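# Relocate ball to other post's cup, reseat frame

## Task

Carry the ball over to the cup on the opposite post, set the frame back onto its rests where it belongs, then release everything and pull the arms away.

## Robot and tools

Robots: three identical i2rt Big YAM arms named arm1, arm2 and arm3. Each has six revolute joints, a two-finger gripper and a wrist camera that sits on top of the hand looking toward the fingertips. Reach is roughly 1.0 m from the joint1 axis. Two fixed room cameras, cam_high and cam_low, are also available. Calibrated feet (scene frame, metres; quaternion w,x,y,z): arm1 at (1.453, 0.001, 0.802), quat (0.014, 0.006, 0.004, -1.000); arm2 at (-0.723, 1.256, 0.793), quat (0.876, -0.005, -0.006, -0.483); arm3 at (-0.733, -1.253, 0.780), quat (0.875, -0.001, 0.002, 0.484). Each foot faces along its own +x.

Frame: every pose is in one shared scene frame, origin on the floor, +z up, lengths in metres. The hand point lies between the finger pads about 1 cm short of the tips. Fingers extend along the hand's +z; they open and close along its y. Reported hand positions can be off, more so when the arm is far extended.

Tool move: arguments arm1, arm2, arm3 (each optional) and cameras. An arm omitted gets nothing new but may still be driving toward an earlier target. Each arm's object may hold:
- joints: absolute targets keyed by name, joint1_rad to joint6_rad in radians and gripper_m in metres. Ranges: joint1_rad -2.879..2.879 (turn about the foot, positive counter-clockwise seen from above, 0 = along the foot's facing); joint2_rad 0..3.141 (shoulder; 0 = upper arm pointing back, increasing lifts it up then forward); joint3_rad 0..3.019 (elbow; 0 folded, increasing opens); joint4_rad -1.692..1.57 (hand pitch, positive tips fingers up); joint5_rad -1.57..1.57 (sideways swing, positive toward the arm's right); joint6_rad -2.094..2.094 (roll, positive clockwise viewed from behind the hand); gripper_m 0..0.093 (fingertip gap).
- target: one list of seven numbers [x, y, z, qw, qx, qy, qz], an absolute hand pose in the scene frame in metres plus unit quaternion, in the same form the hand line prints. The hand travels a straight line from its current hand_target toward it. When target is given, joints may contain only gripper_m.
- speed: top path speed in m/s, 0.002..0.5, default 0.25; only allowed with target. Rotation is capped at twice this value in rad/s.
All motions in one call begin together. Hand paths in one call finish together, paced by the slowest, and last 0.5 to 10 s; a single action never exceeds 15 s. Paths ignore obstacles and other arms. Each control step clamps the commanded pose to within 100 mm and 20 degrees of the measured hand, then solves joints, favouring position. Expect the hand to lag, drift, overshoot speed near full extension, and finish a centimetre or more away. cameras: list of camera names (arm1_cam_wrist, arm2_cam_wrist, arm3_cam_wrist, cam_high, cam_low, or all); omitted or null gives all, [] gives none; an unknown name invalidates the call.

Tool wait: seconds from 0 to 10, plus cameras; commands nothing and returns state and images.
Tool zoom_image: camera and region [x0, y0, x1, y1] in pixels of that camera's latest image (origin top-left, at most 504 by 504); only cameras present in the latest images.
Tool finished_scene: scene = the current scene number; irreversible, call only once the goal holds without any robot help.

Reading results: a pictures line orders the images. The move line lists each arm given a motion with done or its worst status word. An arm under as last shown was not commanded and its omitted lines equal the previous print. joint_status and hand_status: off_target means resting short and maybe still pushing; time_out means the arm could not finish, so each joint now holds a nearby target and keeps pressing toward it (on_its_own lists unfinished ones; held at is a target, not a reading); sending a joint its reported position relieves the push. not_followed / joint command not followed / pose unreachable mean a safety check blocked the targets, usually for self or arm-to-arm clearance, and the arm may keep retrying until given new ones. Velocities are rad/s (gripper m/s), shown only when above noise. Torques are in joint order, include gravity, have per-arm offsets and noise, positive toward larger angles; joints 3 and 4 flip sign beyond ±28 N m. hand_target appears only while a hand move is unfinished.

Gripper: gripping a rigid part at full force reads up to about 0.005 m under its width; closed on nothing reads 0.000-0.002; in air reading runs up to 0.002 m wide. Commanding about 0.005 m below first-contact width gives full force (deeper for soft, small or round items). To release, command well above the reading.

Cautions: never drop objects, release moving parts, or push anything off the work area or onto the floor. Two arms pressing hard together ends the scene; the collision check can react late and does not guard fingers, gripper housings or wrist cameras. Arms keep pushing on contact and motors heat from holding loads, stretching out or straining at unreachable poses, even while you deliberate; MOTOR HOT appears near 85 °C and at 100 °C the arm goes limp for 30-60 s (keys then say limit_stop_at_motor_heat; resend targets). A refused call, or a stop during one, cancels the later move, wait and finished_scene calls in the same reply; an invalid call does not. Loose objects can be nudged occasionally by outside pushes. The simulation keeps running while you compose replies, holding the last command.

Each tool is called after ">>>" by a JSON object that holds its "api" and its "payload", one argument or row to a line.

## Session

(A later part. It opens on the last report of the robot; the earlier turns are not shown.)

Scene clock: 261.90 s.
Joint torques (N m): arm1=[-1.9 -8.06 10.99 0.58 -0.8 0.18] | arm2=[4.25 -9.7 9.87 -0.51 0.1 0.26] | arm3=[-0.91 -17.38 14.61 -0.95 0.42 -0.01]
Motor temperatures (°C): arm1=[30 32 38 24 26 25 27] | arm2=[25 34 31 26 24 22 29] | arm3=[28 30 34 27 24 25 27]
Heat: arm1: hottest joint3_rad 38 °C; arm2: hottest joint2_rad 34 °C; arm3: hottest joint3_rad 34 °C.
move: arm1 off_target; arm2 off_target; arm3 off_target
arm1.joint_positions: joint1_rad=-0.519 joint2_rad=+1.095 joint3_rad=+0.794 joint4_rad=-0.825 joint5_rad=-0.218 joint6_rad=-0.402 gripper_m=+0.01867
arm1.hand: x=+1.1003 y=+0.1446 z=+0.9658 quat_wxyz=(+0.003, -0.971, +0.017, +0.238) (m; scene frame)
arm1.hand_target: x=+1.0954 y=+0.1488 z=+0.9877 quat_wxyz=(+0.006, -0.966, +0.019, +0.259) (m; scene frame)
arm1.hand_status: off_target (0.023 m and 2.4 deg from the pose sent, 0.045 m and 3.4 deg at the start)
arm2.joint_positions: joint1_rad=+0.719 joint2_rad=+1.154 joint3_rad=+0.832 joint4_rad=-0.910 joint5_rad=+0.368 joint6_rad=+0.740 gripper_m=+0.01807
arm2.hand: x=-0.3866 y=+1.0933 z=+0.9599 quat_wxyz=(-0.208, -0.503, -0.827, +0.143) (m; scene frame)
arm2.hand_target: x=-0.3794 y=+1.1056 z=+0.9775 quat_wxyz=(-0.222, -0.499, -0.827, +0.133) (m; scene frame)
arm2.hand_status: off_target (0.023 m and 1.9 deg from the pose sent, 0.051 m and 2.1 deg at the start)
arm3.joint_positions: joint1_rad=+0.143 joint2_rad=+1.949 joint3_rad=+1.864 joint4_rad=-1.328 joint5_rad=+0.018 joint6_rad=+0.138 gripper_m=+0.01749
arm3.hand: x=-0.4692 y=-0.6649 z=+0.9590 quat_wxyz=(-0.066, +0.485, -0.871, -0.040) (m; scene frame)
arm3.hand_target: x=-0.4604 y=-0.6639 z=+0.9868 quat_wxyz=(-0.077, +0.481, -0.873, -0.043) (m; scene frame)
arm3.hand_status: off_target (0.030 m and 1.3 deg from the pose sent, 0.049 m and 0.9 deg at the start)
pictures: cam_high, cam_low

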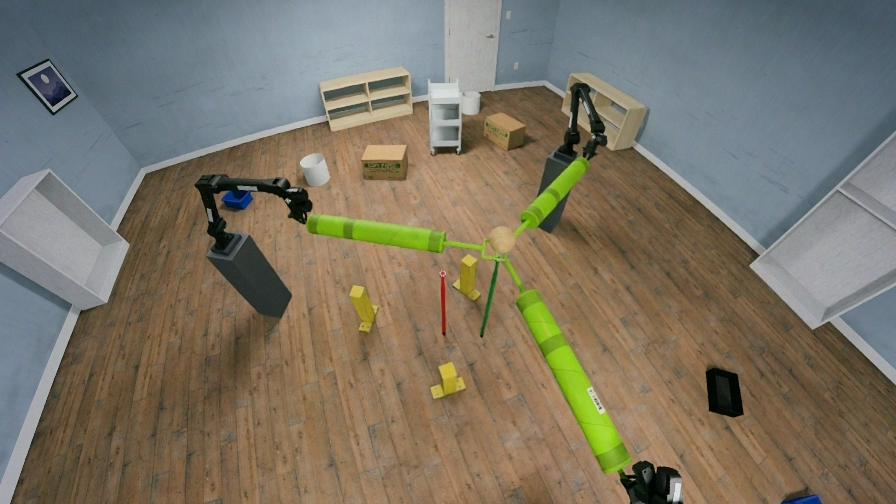

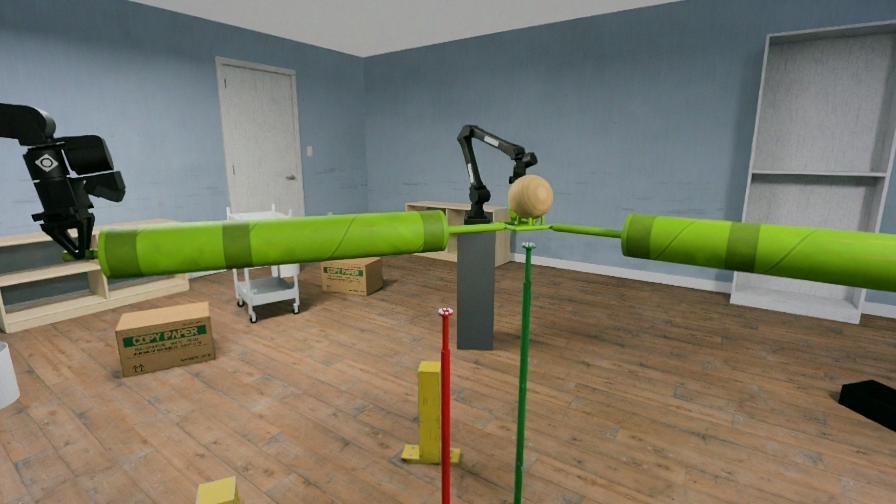

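>>> {"api": "move", "payload": {
  "arm1": {"target":[1.095,0.149,0.928,0.0052,-0.9657,0.0194,0.2587],"speed":0.05},
  "arm2": {"target":[-0.379,1.106,0.918,0.2215,0.4997,0.8266,-0.1339],"speed":0.05},
  "arm3": {"target":[-0.460,-0.663,0.927,0.0764,-0.4807,0.8726,0.0421],"speed":0.05},
  "cameras": ["cam_high","cam_low"]
}}

>>> {"api": "zoom_image", "payload": {
  "camera": "cam_high",
  "region": [440, 190, 560, 290]
}}

>>> {"api": "zoom_image", "payload": {
  "camera": "cam_low",
  "region": [430, 130, 630, 330]
}}

Scene clock: 271.47 s.
Joint torques (N m): arm1=[-1.38 -8.29 8.76 1.46 -0.77 0.23] | arm2=[3.78 -8.7 7.1 0.62 0.17 0.21] | arm3=[-0.91 -17.55 10.7 0.55 0.49 -0.01]
move: arm1 off_target; arm2 off_target; arm3 off_target
arm1.joint_positions: joint1_rad=-0.522 joint2_rad=+1.159 joint3_rad=+0.695 joint4_rad=-0.661 joint5_rad=-0.218 joint6_rad=-0.405 gripper_m=+0.01867
arm1.hand: x=+1.1007 y=+0.1466 z=+0.9146 quat_wxyz=(+0.004, -0.971, +0.018, +0.239) (m; scene frame)
arm1.hand_target: x=+1.0952 y=+0.1490 z=+0.9279 quat_wxyz=(+0.005, -0.966, +0.019, +0.258) (m; scene frame)
arm1.hand_status: off_target (0.015 m and 2.4 deg from the pose sent, 0.038 m and 2.4 deg at the start)
arm2.joint_positions: joint1_rad=+0.729 joint2_rad=+1.204 joint3_rad=+0.748 joint4_rad=-0.761 joint5_rad=+0.368 joint6_rad=+0.748 gripper_m=+0.01807
arm2.hand: x=-0.3822 y=+1.0952 z=+0.9180 quat_wxyz=(-0.216, -0.502, -0.825, +0.140) (m; scene frame)
arm2.hand_target: x=-0.3792 y=+1.1058 z=+0.9179 quat_wxyz=(-0.221, -0.500, -0.827, +0.134) (m; scene frame)
arm2.hand_status: off_target (0.011 m and 1.0 deg from the pose sent, 0.044 m and 1.9 deg at the start)
arm3.joint_positions: joint1_rad=+0.144 joint2_rad=+1.971 joint3_rad=+1.787 joint4_rad=-1.225 joint5_rad=+0.016 joint6_rad=+0.138 gripper_m=+0.01749
arm3.hand: x=-0.4687 y=-0.6623 z=+0.9171 quat_wxyz=(-0.067, +0.485, -0.871, -0.041) (m; scene frame)
arm3.hand_target: x=-0.4601 y=-0.6631 z=+0.9269 quat_wxyz=(-0.076, +0.481, -0.873, -0.042) (m; scene frame)
arm3.hand_status: off_target (0.013 m and 1.2 deg from the pose sent, 0.033 m and 1.3 deg at the start)
pictures: cam_high, cam_low

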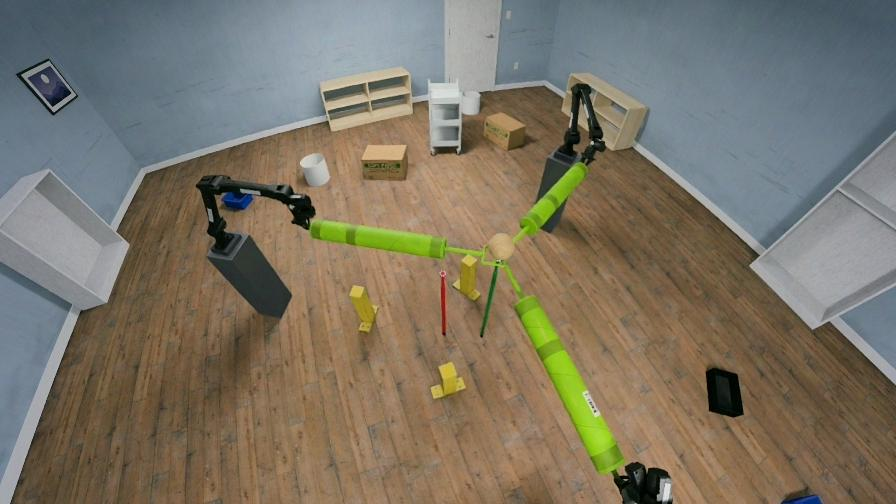

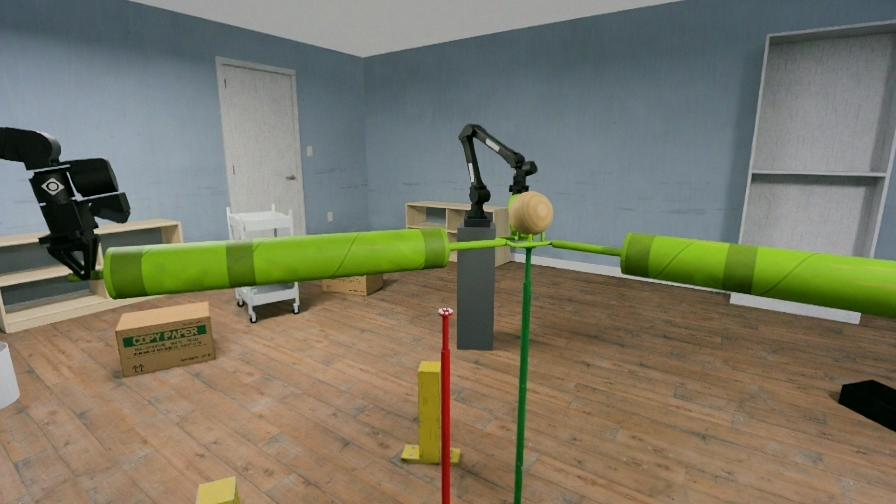

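Scaled by 4.200 from the camera's 896x504 image, which has a finer 1280x720 frame.

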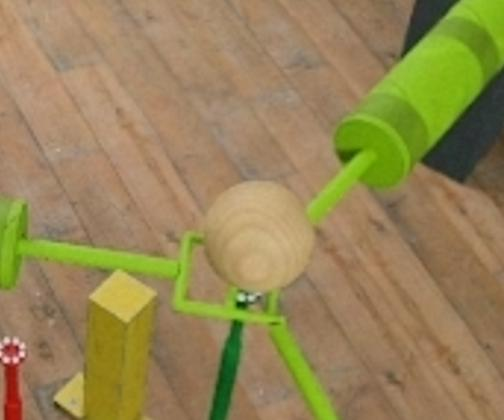

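Scaled by 2.520 from the camera's 896x504 image, which has a finer 1280x720 frame.

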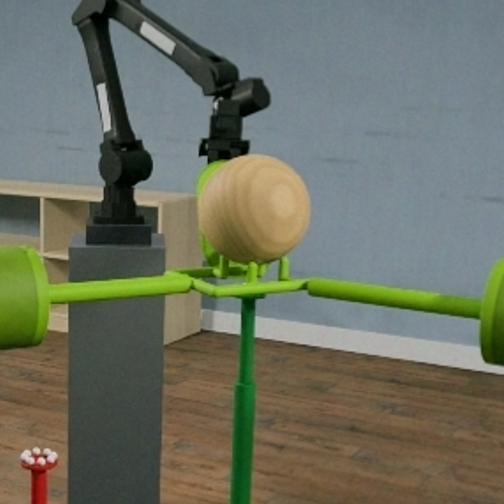

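>>> {"api": "move", "payload": {
  "arm1": {"target":[1.091,0.152,0.883,0.0052,-0.9657,0.0194,0.2587],"speed":0.03},
  "arm2": {"target":[-0.383,1.109,0.868,0.2215,0.4997,0.8266,-0.1339],"speed":0.03},
  "arm3": {"target":[-0.464,-0.660,0.880,0.0764,-0.4807,0.8726,0.0421],"speed":0.03},
  "cameras": ["cam_high","cam_low"]
}}

>>> {"api": "zoom_image", "payload": {
  "camera": "cam_high",
  "region": [440, 190, 560, 290]
}}

>>> {"api": "zoom_image", "payload": {
  "camera": "cam_low",
  "region": [430, 130, 630, 330]
}}

Scene clock: 281.23 s.
Joint torques (N m): arm1=[-1.44 -8.23 7.86 1.7 -0.78 0.23] | arm2=[3.72 -8.18 6.15 0.76 0.09 0.23] | arm3=[-0.79 -16.97 10.15 0.73 0.54 0.03]
move: arm1 off_target; arm2 off_target; arm3 done
arm1.joint_positions: joint1_rad=-0.522 joint2_rad=+1.244 joint3_rad=+0.635 joint4_rad=-0.509 joint5_rad=-0.218 joint6_rad=-0.405 gripper_m=+0.01867
arm1.hand: x=+1.0967 y=+0.1493 z=+0.8738 quat_wxyz=(+0.006, -0.970, +0.017, +0.241) (m; scene frame)
arm1.hand_target: x=+1.0911 y=+0.1521 z=+0.8832 quat_wxyz=(+0.005, -0.966, +0.019, +0.259) (m; scene frame)
arm1.hand_status: off_target (0.011 m and 2.1 deg from the pose sent, 0.034 m and 2.4 deg at the start)
arm2.joint_positions: joint1_rad=+0.737 joint2_rad=+1.267 joint3_rad=+0.660 joint4_rad=-0.603 joint5_rad=+0.373 joint6_rad=+0.755 gripper_m=+0.01807
arm2.hand: x=-0.3845 y=+1.0976 z=+0.8729 quat_wxyz=(-0.221, -0.502, -0.824, +0.140) (m; scene frame)
arm2.hand_target: x=-0.3833 y=+1.1087 z=+0.8680 quat_wxyz=(-0.221, -0.500, -0.827, +0.134) (m; scene frame)
arm2.hand_status: off_target (0.013 m and 0.8 deg from the pose sent, 0.052 m and 1.0 deg at the start)
arm3.joint_positions: joint1_rad=+0.150 joint2_rad=+1.993 joint3_rad=+1.716 joint4_rad=-1.121 joint5_rad=+0.016 joint6_rad=+0.143 gripper_m=+0.01749
arm3.hand: x=-0.4720 y=-0.6593 z=+0.8782 quat_wxyz=(-0.071, +0.485, -0.870, -0.045) (m; scene frame)
arm3.hand_target: x=-0.4640 y=-0.6600 z=+0.8801 quat_wxyz=(-0.077, +0.481, -0.873, -0.042) (m; scene frame)
arm3.hand_status: done (0.008 m and 0.9 deg from the pose sent, 0.038 m and 1.1 deg at the start)
pictures: cam_high, cam_low

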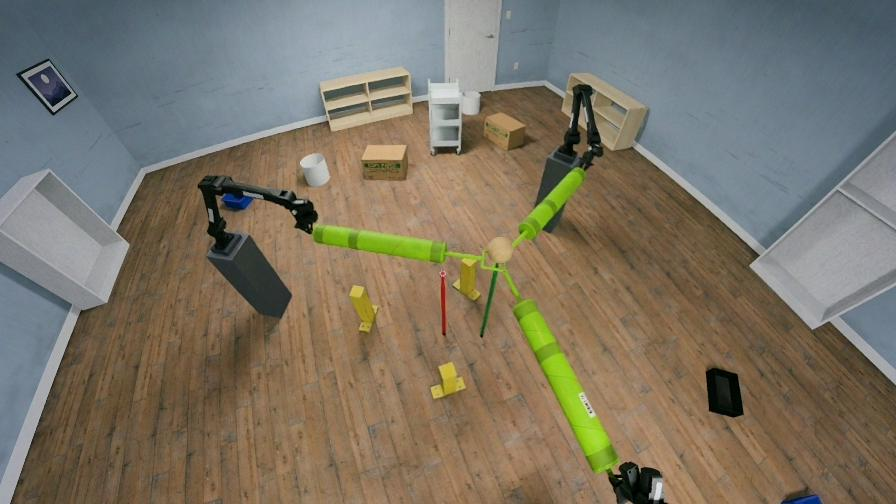

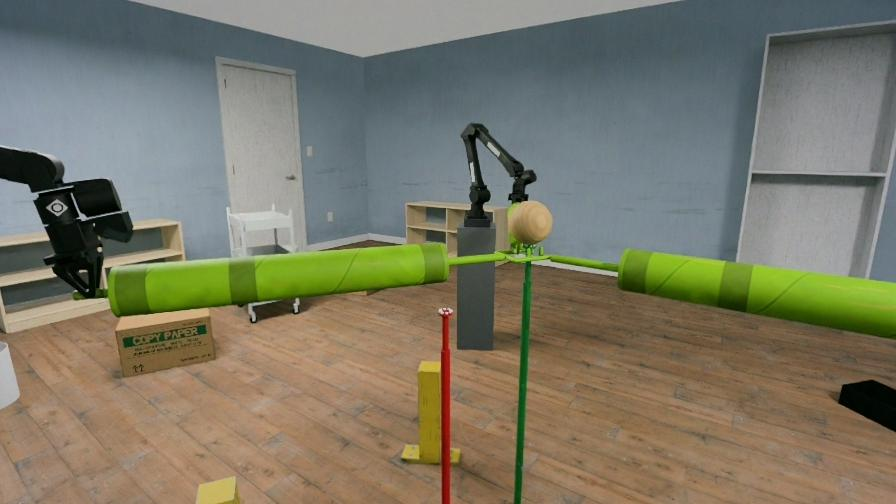

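Scaled by 4.200 from the camera's 896x504 image, which has a finer 1280x720 frame.

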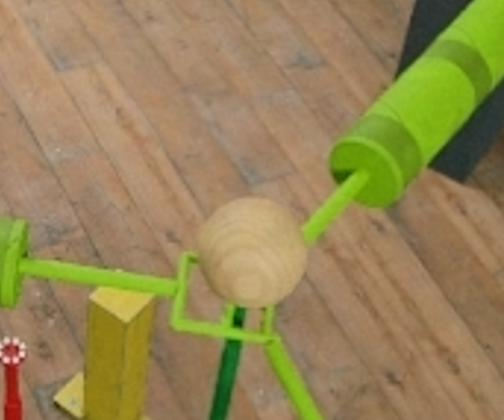

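Scaled by 2.520 from the camera's 896x504 image, which has a finer 1280x720 frame.

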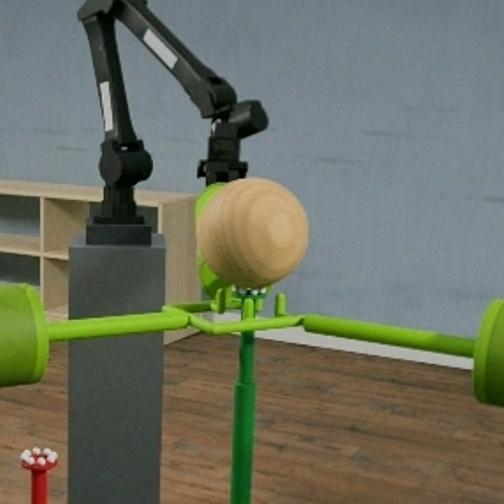

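>>> {"api": "move", "payload": {
  "arm1": {"target":[1.091,0.152,0.863,0.0052,-0.9657,0.0194,0.2587],"speed":0.05},
  "arm2": {"target":[-0.383,1.109,0.848,0.2215,0.4997,0.8266,-0.1339],"speed":0.05},
  "arm3": {"target":[-0.464,-0.660,0.860,0.0764,-0.4807,0.8726,0.0421],"speed":0.05},
  "cameras": ["cam_high","cam_low"]
}}

>>> {"api": "zoom_image", "payload": {
  "camera": "cam_low",
  "region": [430, 130, 630, 330]
}}

Scene clock: 296.73 s.
Joint torques (N m): arm1=[-1.44 -8.47 7.41 1.69 -0.76 0.23] | arm2=[3.6 -8.47 5.75 0.8 0.1 0.22] | arm3=[-0.85 -17.14 10 0.7 0.54 0.02]
Motor temperatures (°C): arm1=[30 30 36 24 27 25 27] | arm2=[25 32 34 26 24 22 30] | arm3=[28 32 39 27 24 25 27]
Heat: arm1: hottest joint3_rad 36 °C; arm2: hottest joint3_rad 34 °C; arm3: hottest joint3_rad 39 °C.
move: arm1 off_target; arm2 off_target; arm3 done
arm1.joint_positions: joint1_rad=-0.522 joint2_rad=+1.287 joint3_rad=+0.606 joint4_rad=-0.437 joint5_rad=-0.218 joint6_rad=-0.405 gripper_m=+0.01867
arm1.hand: x=+1.0968 y=+0.1496 z=+0.8541 quat_wxyz=(+0.006, -0.970, +0.017, +0.242) (m; scene frame)
arm1.hand_target: x=+1.0911 y=+0.1520 z=+0.8630 quat_wxyz=(+0.005, -0.966, +0.019, +0.259) (m; scene frame)
arm1.hand_status: off_target (0.011 m and 2.0 deg from the pose sent, 0.012 m and 2.1 deg at the start)
arm2.joint_positions: joint1_rad=+0.739 joint2_rad=+1.309 joint3_rad=+0.632 joint4_rad=-0.533 joint5_rad=+0.373 joint6_rad=+0.757 gripper_m=+0.01807
arm2.hand: x=-0.3840 y=+1.0978 z=+0.8532 quat_wxyz=(-0.221, -0.502, -0.824, +0.139) (m; scene frame)
arm2.hand_target: x=-0.3833 y=+1.1087 z=+0.8480 quat_wxyz=(-0.221, -0.500, -0.827, +0.134) (m; scene frame)
arm2.hand_status: off_target (0.012 m and 0.7 deg from the pose sent, 0.027 m and 0.8 deg at the start)
arm3.joint_positions: joint1_rad=+0.150 joint2_rad=+2.010 joint3_rad=+1.687 joint4_rad=-1.076 joint5_rad=+0.016 joint6_rad=+0.143 gripper_m=+0.01749
arm3.hand: x=-0.4720 y=-0.6593 z=+0.8577 quat_wxyz=(-0.071, +0.485, -0.870, -0.045) (m; scene frame)
arm3.hand_target: x=-0.4640 y=-0.6601 z=+0.8600 quat_wxyz=(-0.076, +0.481, -0.873, -0.042) (m; scene frame)
arm3.hand_status: done (0.008 m and 0.9 deg from the pose sent, 0.020 m and 0.9 deg at the start)
pictures: cam_high, cam_low

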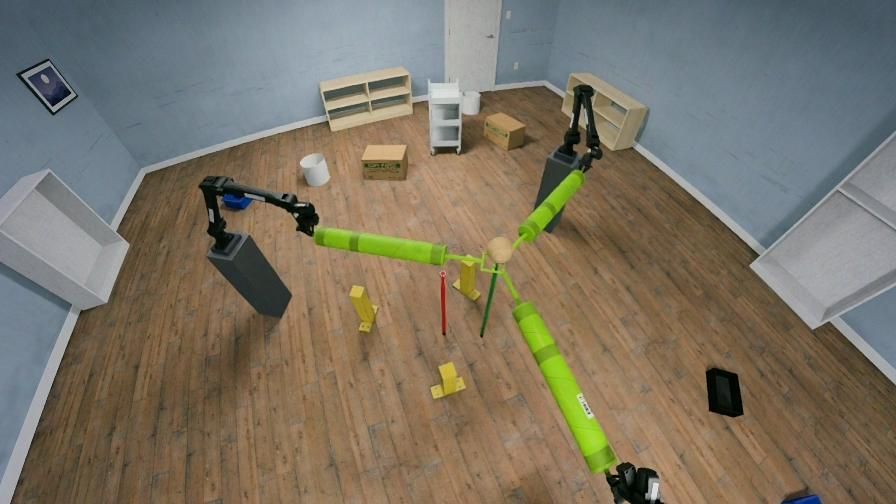

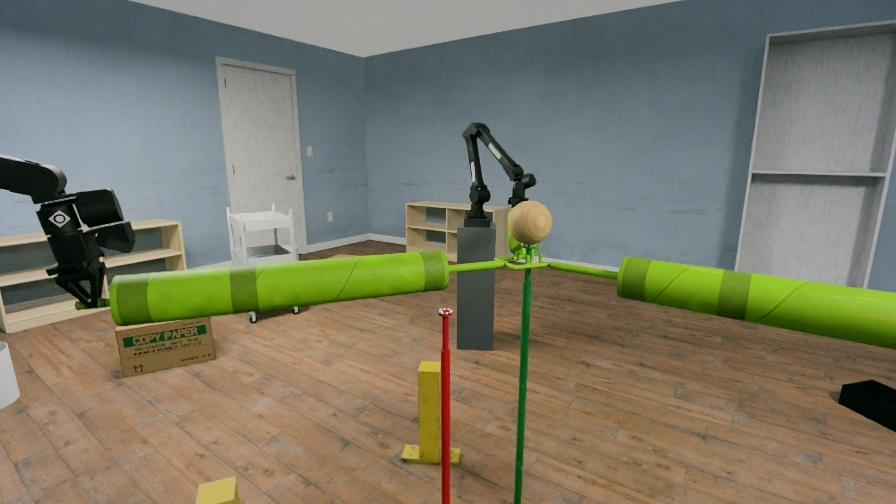

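Scaled by 2.520 from the camera's 896x504 image, which has a finer 1280x720 frame.

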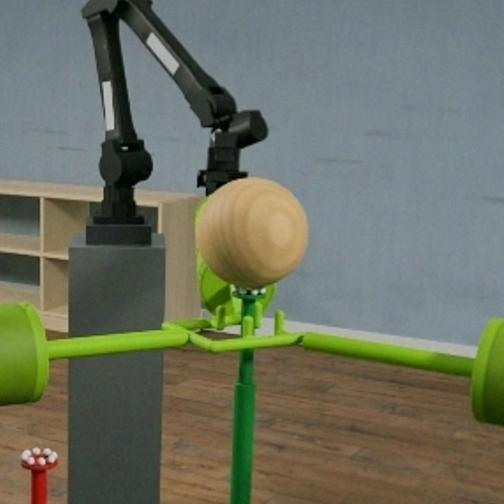

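>>> {"api": "move", "payload": {
  "arm1": {"target":[1.016,0.034,0.867,0.0052,-0.9657,0.0194,0.2587],"speed":0.08},
  "arm2": {"target":[-0.458,0.991,0.856,0.2215,0.4997,0.8266,-0.1339],"speed":0.08},
  "arm3": {"target":[-0.539,-0.778,0.865,0.0764,-0.4807,0.8726,0.0421],"speed":0.08},
  "cameras": ["cam_high","cam_low"]
}}

>>> {"api": "zoom_image", "payload": {
  "camera": "cam_low",
  "region": [380, 130, 630, 380]
}}

Scene clock: 308.37 s.
Joint torques (N m): arm1=[0.56 -9.64 9.85 1.1 0.02 0.42] | arm2=[0.97 -10.87 5.35 0.44 -0.2 -0.07] | arm3=[0.5 -16.03 8.03 0.1 0.39 0.14]
move: arm1 off_target; arm2 done; arm3 off_target
arm1.joint_positions: joint1_rad=-0.135 joint2_rad=+1.369 joint3_rad=+0.666 joint4_rad=-0.376 joint5_rad=-0.035 joint6_rad=-0.064 gripper_m=+0.01867
arm1.hand: x=+1.0343 y=+0.0390 z=+0.8484 quat_wxyz=(+0.008, -0.971, +0.015, +0.238) (m; scene frame)
arm1.hand_target: x=+1.0168 y=+0.0339 z=+0.8672 quat_wxyz=(+0.005, -0.966, +0.019, +0.259) (m; scene frame)
arm1.hand_status: off_target (0.027 m and 2.5 deg from the pose sent, 0.142 m and 2.0 deg at the start)
arm2.joint_positions: joint1_rad=+0.308 joint2_rad=+1.279 joint3_rad=+0.591 joint4_rad=-0.414 joint5_rad=+0.188 joint6_rad=+0.347 gripper_m=+0.01807
arm2.hand: x=-0.4518 y=+0.9854 z=+0.8523 quat_wxyz=(-0.218, -0.502, -0.826, +0.135) (m; scene frame)
arm2.hand_target: x=-0.4578 y=+0.9907 z=+0.8555 quat_wxyz=(-0.221, -0.500, -0.827, +0.134) (m; scene frame)
arm2.hand_status: done (0.009 m and 0.5 deg from the pose sent, 0.130 m and 0.7 deg at the start)
arm3.joint_positions: joint1_rad=+0.177 joint2_rad=+1.717 joint3_rad=+1.219 joint4_rad=-0.914 joint5_rad=+0.027 joint6_rad=+0.174 gripper_m=+0.01749
arm3.hand: x=-0.5349 y=-0.7735 z=+0.8476 quat_wxyz=(-0.068, +0.483, -0.872, -0.039) (m; scene frame)
arm3.hand_target: x=-0.5388 y=-0.7778 z=+0.8644 quat_wxyz=(-0.076, +0.481, -0.873, -0.042) (m; scene frame)
arm3.hand_status: off_target (0.018 m and 1.1 deg from the pose sent, 0.136 m and 0.9 deg at the start)
pictures: cam_high, cam_low

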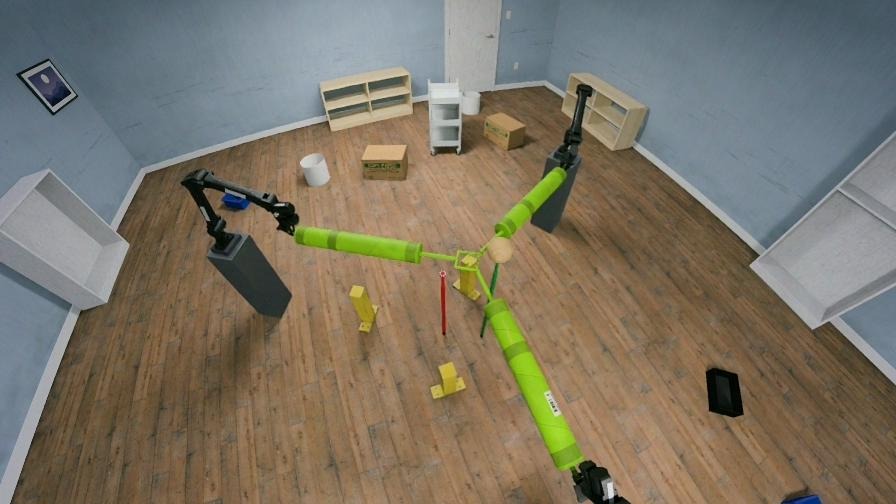

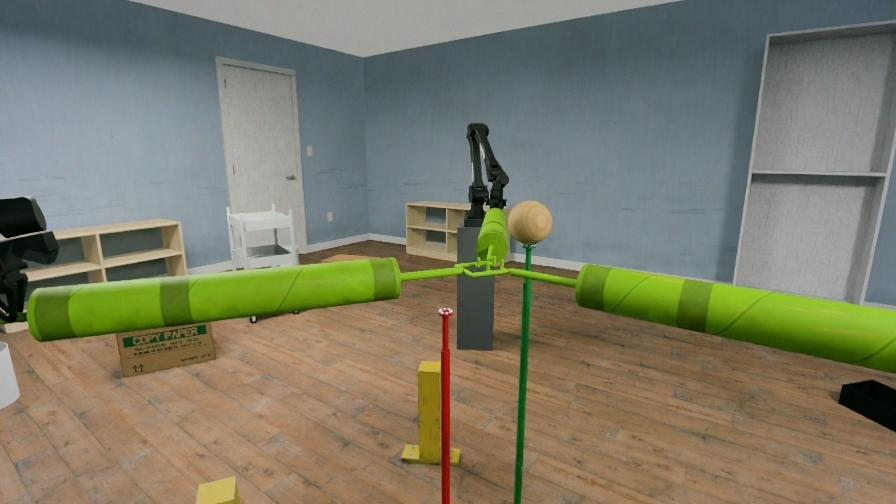

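Scaled by 2.016 from the camera's 896x504 image, which has a finer 1280x720 frame.

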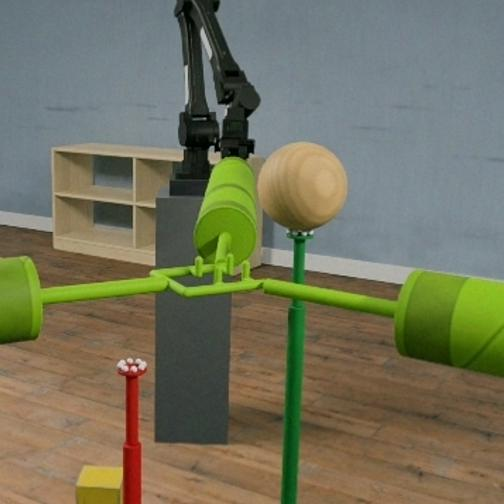

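>>> {"api": "move", "payload": {
  "arm1": {"target":[0.905,-0.220,0.875,0.0052,-0.9657,0.0194,0.2587],"speed":0.12},
  "arm2": {"target":[-0.573,0.735,0.865,0.2215,0.4997,0.8266,-0.1339],"speed":0.12},
  "arm3": {"target":[-0.655,-1.032,0.865,0.0764,-0.4807,0.8726,0.0421],"speed":0.12},
  "cameras": ["cam_high","cam_low"]
}}

>>> {"api": "move", "payload": {
  "arm1": {"target":[0.905,-0.220,0.530,0.0052,-0.9657,0.0194,0.2587],"speed":0.12},
  "arm2": {"target":[-0.573,0.733,0.518,0.2215,0.4997,0.8266,-0.1339],"speed":0.12},
  "arm3": {"target":[-0.655,-1.032,0.522,0.0764,-0.4807,0.8726,0.0421],"speed":0.12},
  "cameras": ["cam_high","cam_low"]
}}

Scene clock: 317.70 s.
Joint torques (N m): arm1=[0.62 -16.79 11.17 0.23 0.61 0.35] | arm2=[0.79 -13.92 9.11 -0.35 -0.55 -0.02] | arm3=[0.67 -4.42 8.81 -1.03 0.34 0.18]
move: arm1 off_target; arm2 done; arm3 off_target
arm1.joint_positions: joint1_rad=+0.406 joint2_rad=+1.744 joint3_rad=+1.131 joint4_rad=-0.517 joint5_rad=+0.222 joint6_rad=+0.418 gripper_m=+0.01867
arm1.hand: x=+0.9193 y=-0.2048 z=+0.8473 quat_wxyz=(+0.013, -0.971, +0.015, +0.237) (m; scene frame)
arm1.hand_target: x=+0.9062 y=-0.2195 z=+0.8753 quat_wxyz=(+0.004, -0.966, +0.019, +0.259) (m; scene frame)
arm1.hand_status: off_target (0.035 m and 2.7 deg from the pose sent, 0.291 m and 2.5 deg at the start)
arm2.joint_positions: joint1_rad=-0.314 joint2_rad=+1.635 joint3_rad=+0.986 joint4_rad=-0.413 joint5_rad=-0.108 joint6_rad=-0.208 gripper_m=+0.01807
arm2.hand: x=-0.5737 y=+0.7406 z=+0.8611 quat_wxyz=(-0.224, -0.498, -0.826, +0.141) (m; scene frame)
arm2.hand_target: x=-0.5730 y=+0.7352 z=+0.8650 quat_wxyz=(-0.222, -0.500, -0.827, +0.134) (m; scene frame)
arm2.hand_status: done (0.007 m and 0.9 deg from the pose sent, 0.279 m and 0.5 deg at the start)
arm3.joint_positions: joint1_rad=+0.248 joint2_rad=+0.919 joint3_rad=+0.522 joint4_rad=-0.969 joint5_rad=+0.041 joint6_rad=+0.241 gripper_m=+0.01749
arm3.hand: x=-0.6497 y=-1.0189 z=+0.8632 quat_wxyz=(-0.087, +0.483, -0.870, -0.054) (m; scene frame)
arm3.hand_target: x=-0.6546 y=-1.0313 z=+0.8642 quat_wxyz=(-0.076, +0.481, -0.872, -0.042) (m; scene frame)
arm3.hand_status: off_target (0.014 m and 1.9 deg from the pose sent, 0.286 m and 1.1 deg at the start)
pictures: cam_high, cam_low

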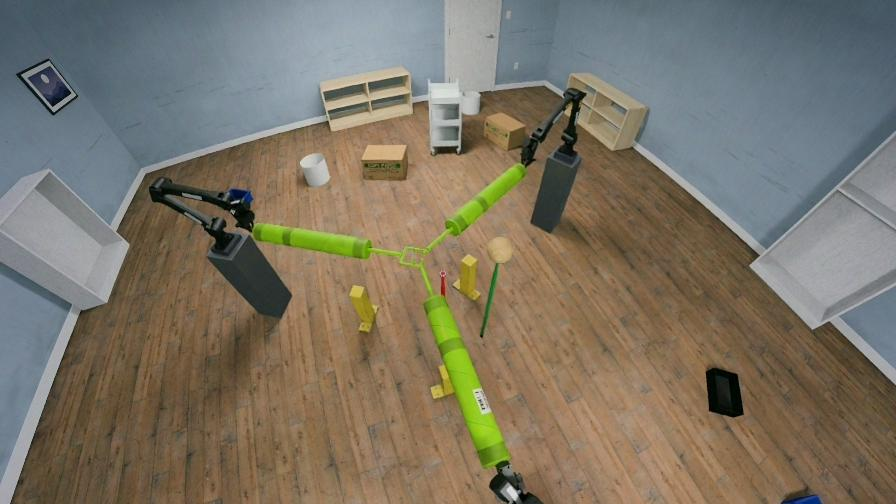

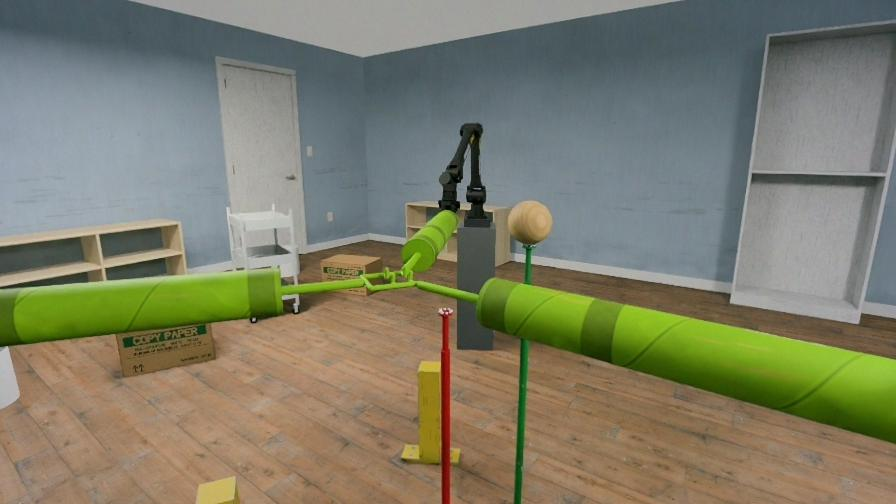

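Scene clock: 321.23 s.
Joint torques (N m): arm1=[-0.26 -19.9 3.88 1.58 0.31 0.27] | arm2=[0.67 -17.2 2.52 1.05 -0.24 0.01] | arm3=[0.38 -8.41 -3.4 1.36 0.22 0.13]
move: arm1 off_target; arm2 done; arm3 done
arm1.joint_positions: joint1_rad=+0.418 joint2_rad=+2.487 joint3_rad=+1.205 joint4_rad=+0.155 joint5_rad=+0.232 joint6_rad=+0.428 gripper_m=+0.01867
arm1.hand: x=+0.9188 y=-0.2097 z=+0.5170 quat_wxyz=(+0.014, -0.970, +0.015, +0.241) (m; scene frame)
arm1.hand_target: x=+0.9053 y=-0.2198 z=+0.5301 quat_wxyz=(+0.005, -0.966, +0.019, +0.259) (m; scene frame)
arm1.hand_status: off_target (0.022 m and 2.4 deg from the pose sent, 0.318 m and 2.7 deg at the start)
arm2.joint_positions: joint1_rad=-0.315 joint2_rad=+2.463 joint3_rad=+1.062 joint4_rad=+0.327 joint5_rad=-0.117 joint6_rad=-0.213 gripper_m=+0.01807
arm2.hand: x=-0.5700 y=+0.7328 z=+0.5255 quat_wxyz=(-0.222, -0.496, -0.828, +0.135) (m; scene frame)
arm2.hand_target: x=-0.5731 y=+0.7331 z=+0.5182 quat_wxyz=(-0.221, -0.500, -0.827, +0.134) (m; scene frame)
arm2.hand_status: done (0.008 m and 0.5 deg from the pose sent, 0.343 m and 0.9 deg at the start)
arm3.joint_positions: joint1_rad=+0.248 joint2_rad=+2.393 joint3_rad=+0.424 joint4_rad=+0.571 joint5_rad=+0.043 joint6_rad=+0.243 gripper_m=+0.01749
arm3.hand: x=-0.6531 y=-1.0283 z=+0.5229 quat_wxyz=(-0.076, +0.483, -0.871, -0.042) (m; scene frame)
arm3.hand_target: x=-0.6550 y=-1.0319 z=+0.5220 quat_wxyz=(-0.076, +0.481, -0.872, -0.042) (m; scene frame)
arm3.hand_status: done (0.004 m and 0.3 deg from the pose sent, 0.342 m and 1.9 deg at the start)
pictures: cam_high, cam_low

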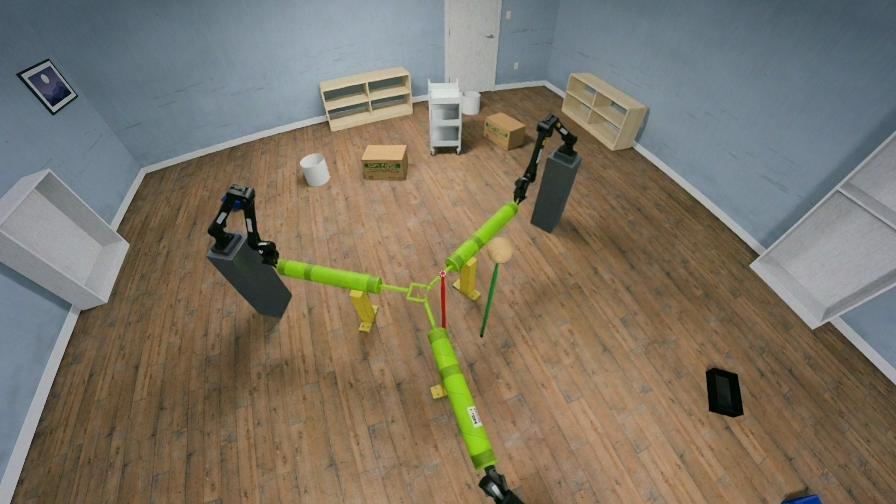

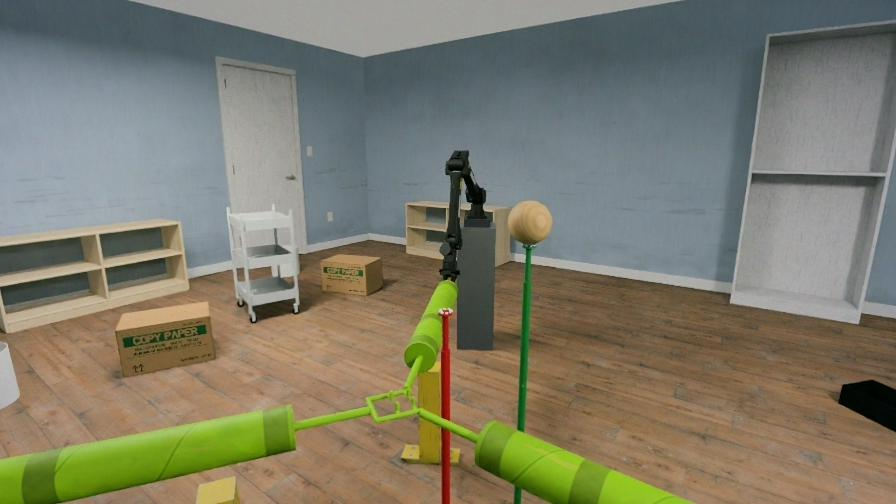

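>>> {"api": "move", "payload": {
  "arm1": {"target":[0.904,-0.219,0.458,0.0052,-0.9657,0.0194,0.2587],"speed":0.04},
  "arm2": {"target":[-0.572,0.734,0.437,0.2215,0.4997,0.8266,-0.1339],"speed":0.04},
  "arm3": {"target":[-0.656,-1.029,0.442,0.0764,-0.4807,0.8726,0.0421],"speed":0.04},
  "cameras": ["cam_high","cam_low"]
}}

>>> {"api": "zoom_image", "payload": {
  "camera": "cam_high",
  "region": [250, 190, 550, 490]
}}

Scene clock: 330.40 s.
Joint torques (N m): arm1=[-0.44 -19.55 3.73 1.81 0.27 0.26] | arm2=[0.91 -16.97 2.32 1.18 -0.2 0] | arm3=[0.91 -8.18 -3.59 1.44 0.15 0.19]
move: arm1 off_target; arm2 off_target; arm3 done
arm1.joint_positions: joint1_rad=+0.418 joint2_rad=+2.658 joint3_rad=+1.312 joint4_rad=+0.220 joint5_rad=+0.232 joint6_rad=+0.428 gripper_m=+0.01867
arm1.hand: x=+0.9182 y=-0.2097 z=+0.4500 quat_wxyz=(+0.014, -0.970, +0.015, +0.241) (m; scene frame)
arm1.hand_target: x=+0.9044 y=-0.2187 z=+0.4583 quat_wxyz=(+0.005, -0.966, +0.019, +0.258) (m; scene frame)
arm1.hand_status: off_target (0.019 m and 2.3 deg from the pose sent, 0.062 m and 2.4 deg at the start)
arm2.joint_positions: joint1_rad=-0.314 joint2_rad=+2.668 joint3_rad=+1.186 joint4_rad=+0.410 joint5_rad=-0.117 joint6_rad=-0.211 gripper_m=+0.01807
arm2.hand: x=-0.5693 y=+0.7317 z=+0.4490 quat_wxyz=(-0.223, -0.497, -0.828, +0.135) (m; scene frame)
arm2.hand_target: x=-0.5720 y=+0.7345 z=+0.4373 quat_wxyz=(-0.221, -0.500, -0.827, +0.134) (m; scene frame)
arm2.hand_status: off_target (0.012 m and 0.4 deg from the pose sent, 0.088 m and 0.5 deg at the start)
arm3.joint_positions: joint1_rad=+0.251 joint2_rad=+2.675 joint3_rad=+0.579 joint4_rad=+0.695 joint5_rad=+0.046 joint6_rad=+0.246 gripper_m=+0.01749
arm3.hand: x=-0.6531 y=-1.0276 z=+0.4462 quat_wxyz=(-0.076, +0.483, -0.871, -0.041) (m; scene frame)
arm3.hand_target: x=-0.6559 y=-1.0289 z=+0.4421 quat_wxyz=(-0.076, +0.481, -0.872, -0.042) (m; scene frame)
arm3.hand_status: done (0.005 m and 0.3 deg from the pose sent, 0.081 m and 0.3 deg at the start)
pictures: cam_high, cam_low

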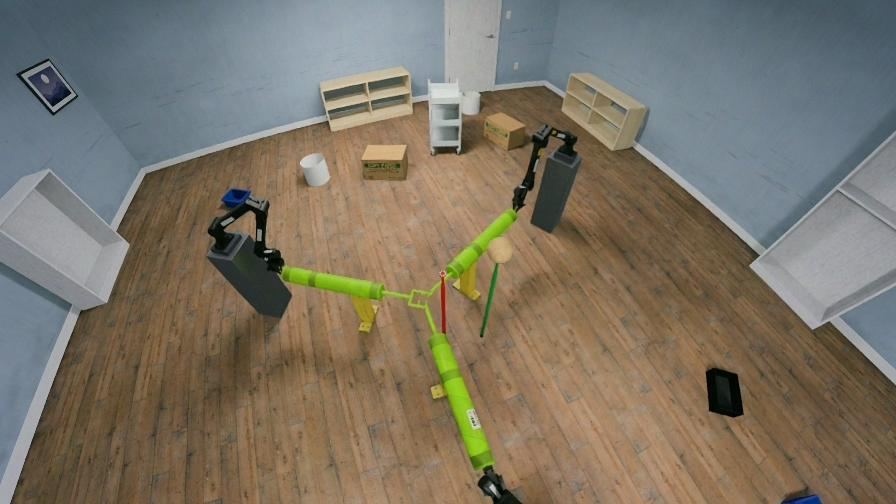

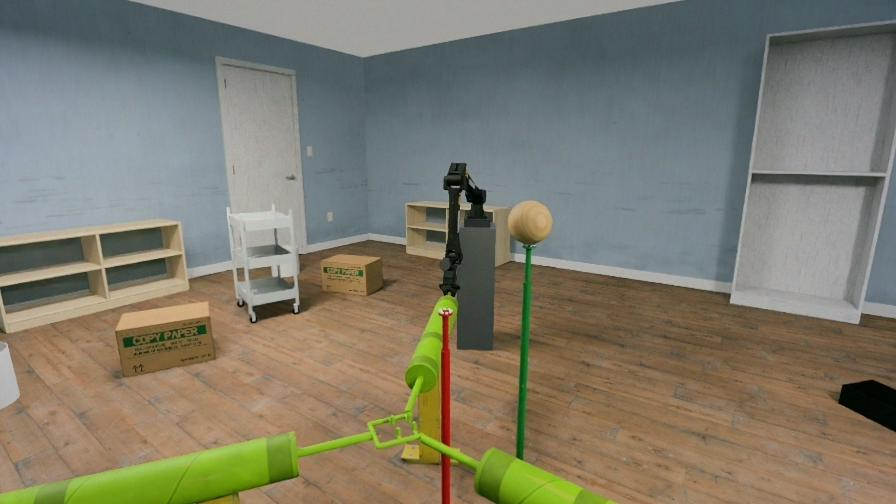

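Scaled by 1.680 from the camera's 896x504 image, which has a finer 1280x720 frame.

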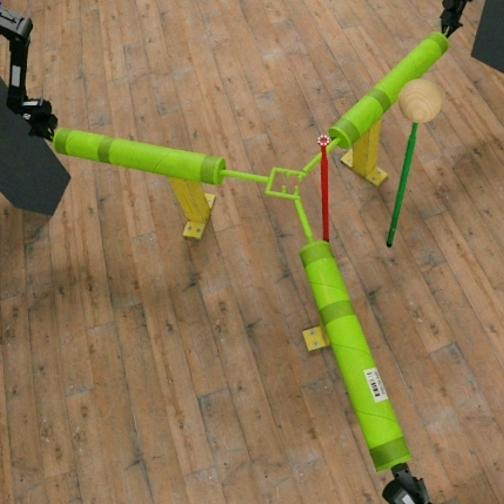

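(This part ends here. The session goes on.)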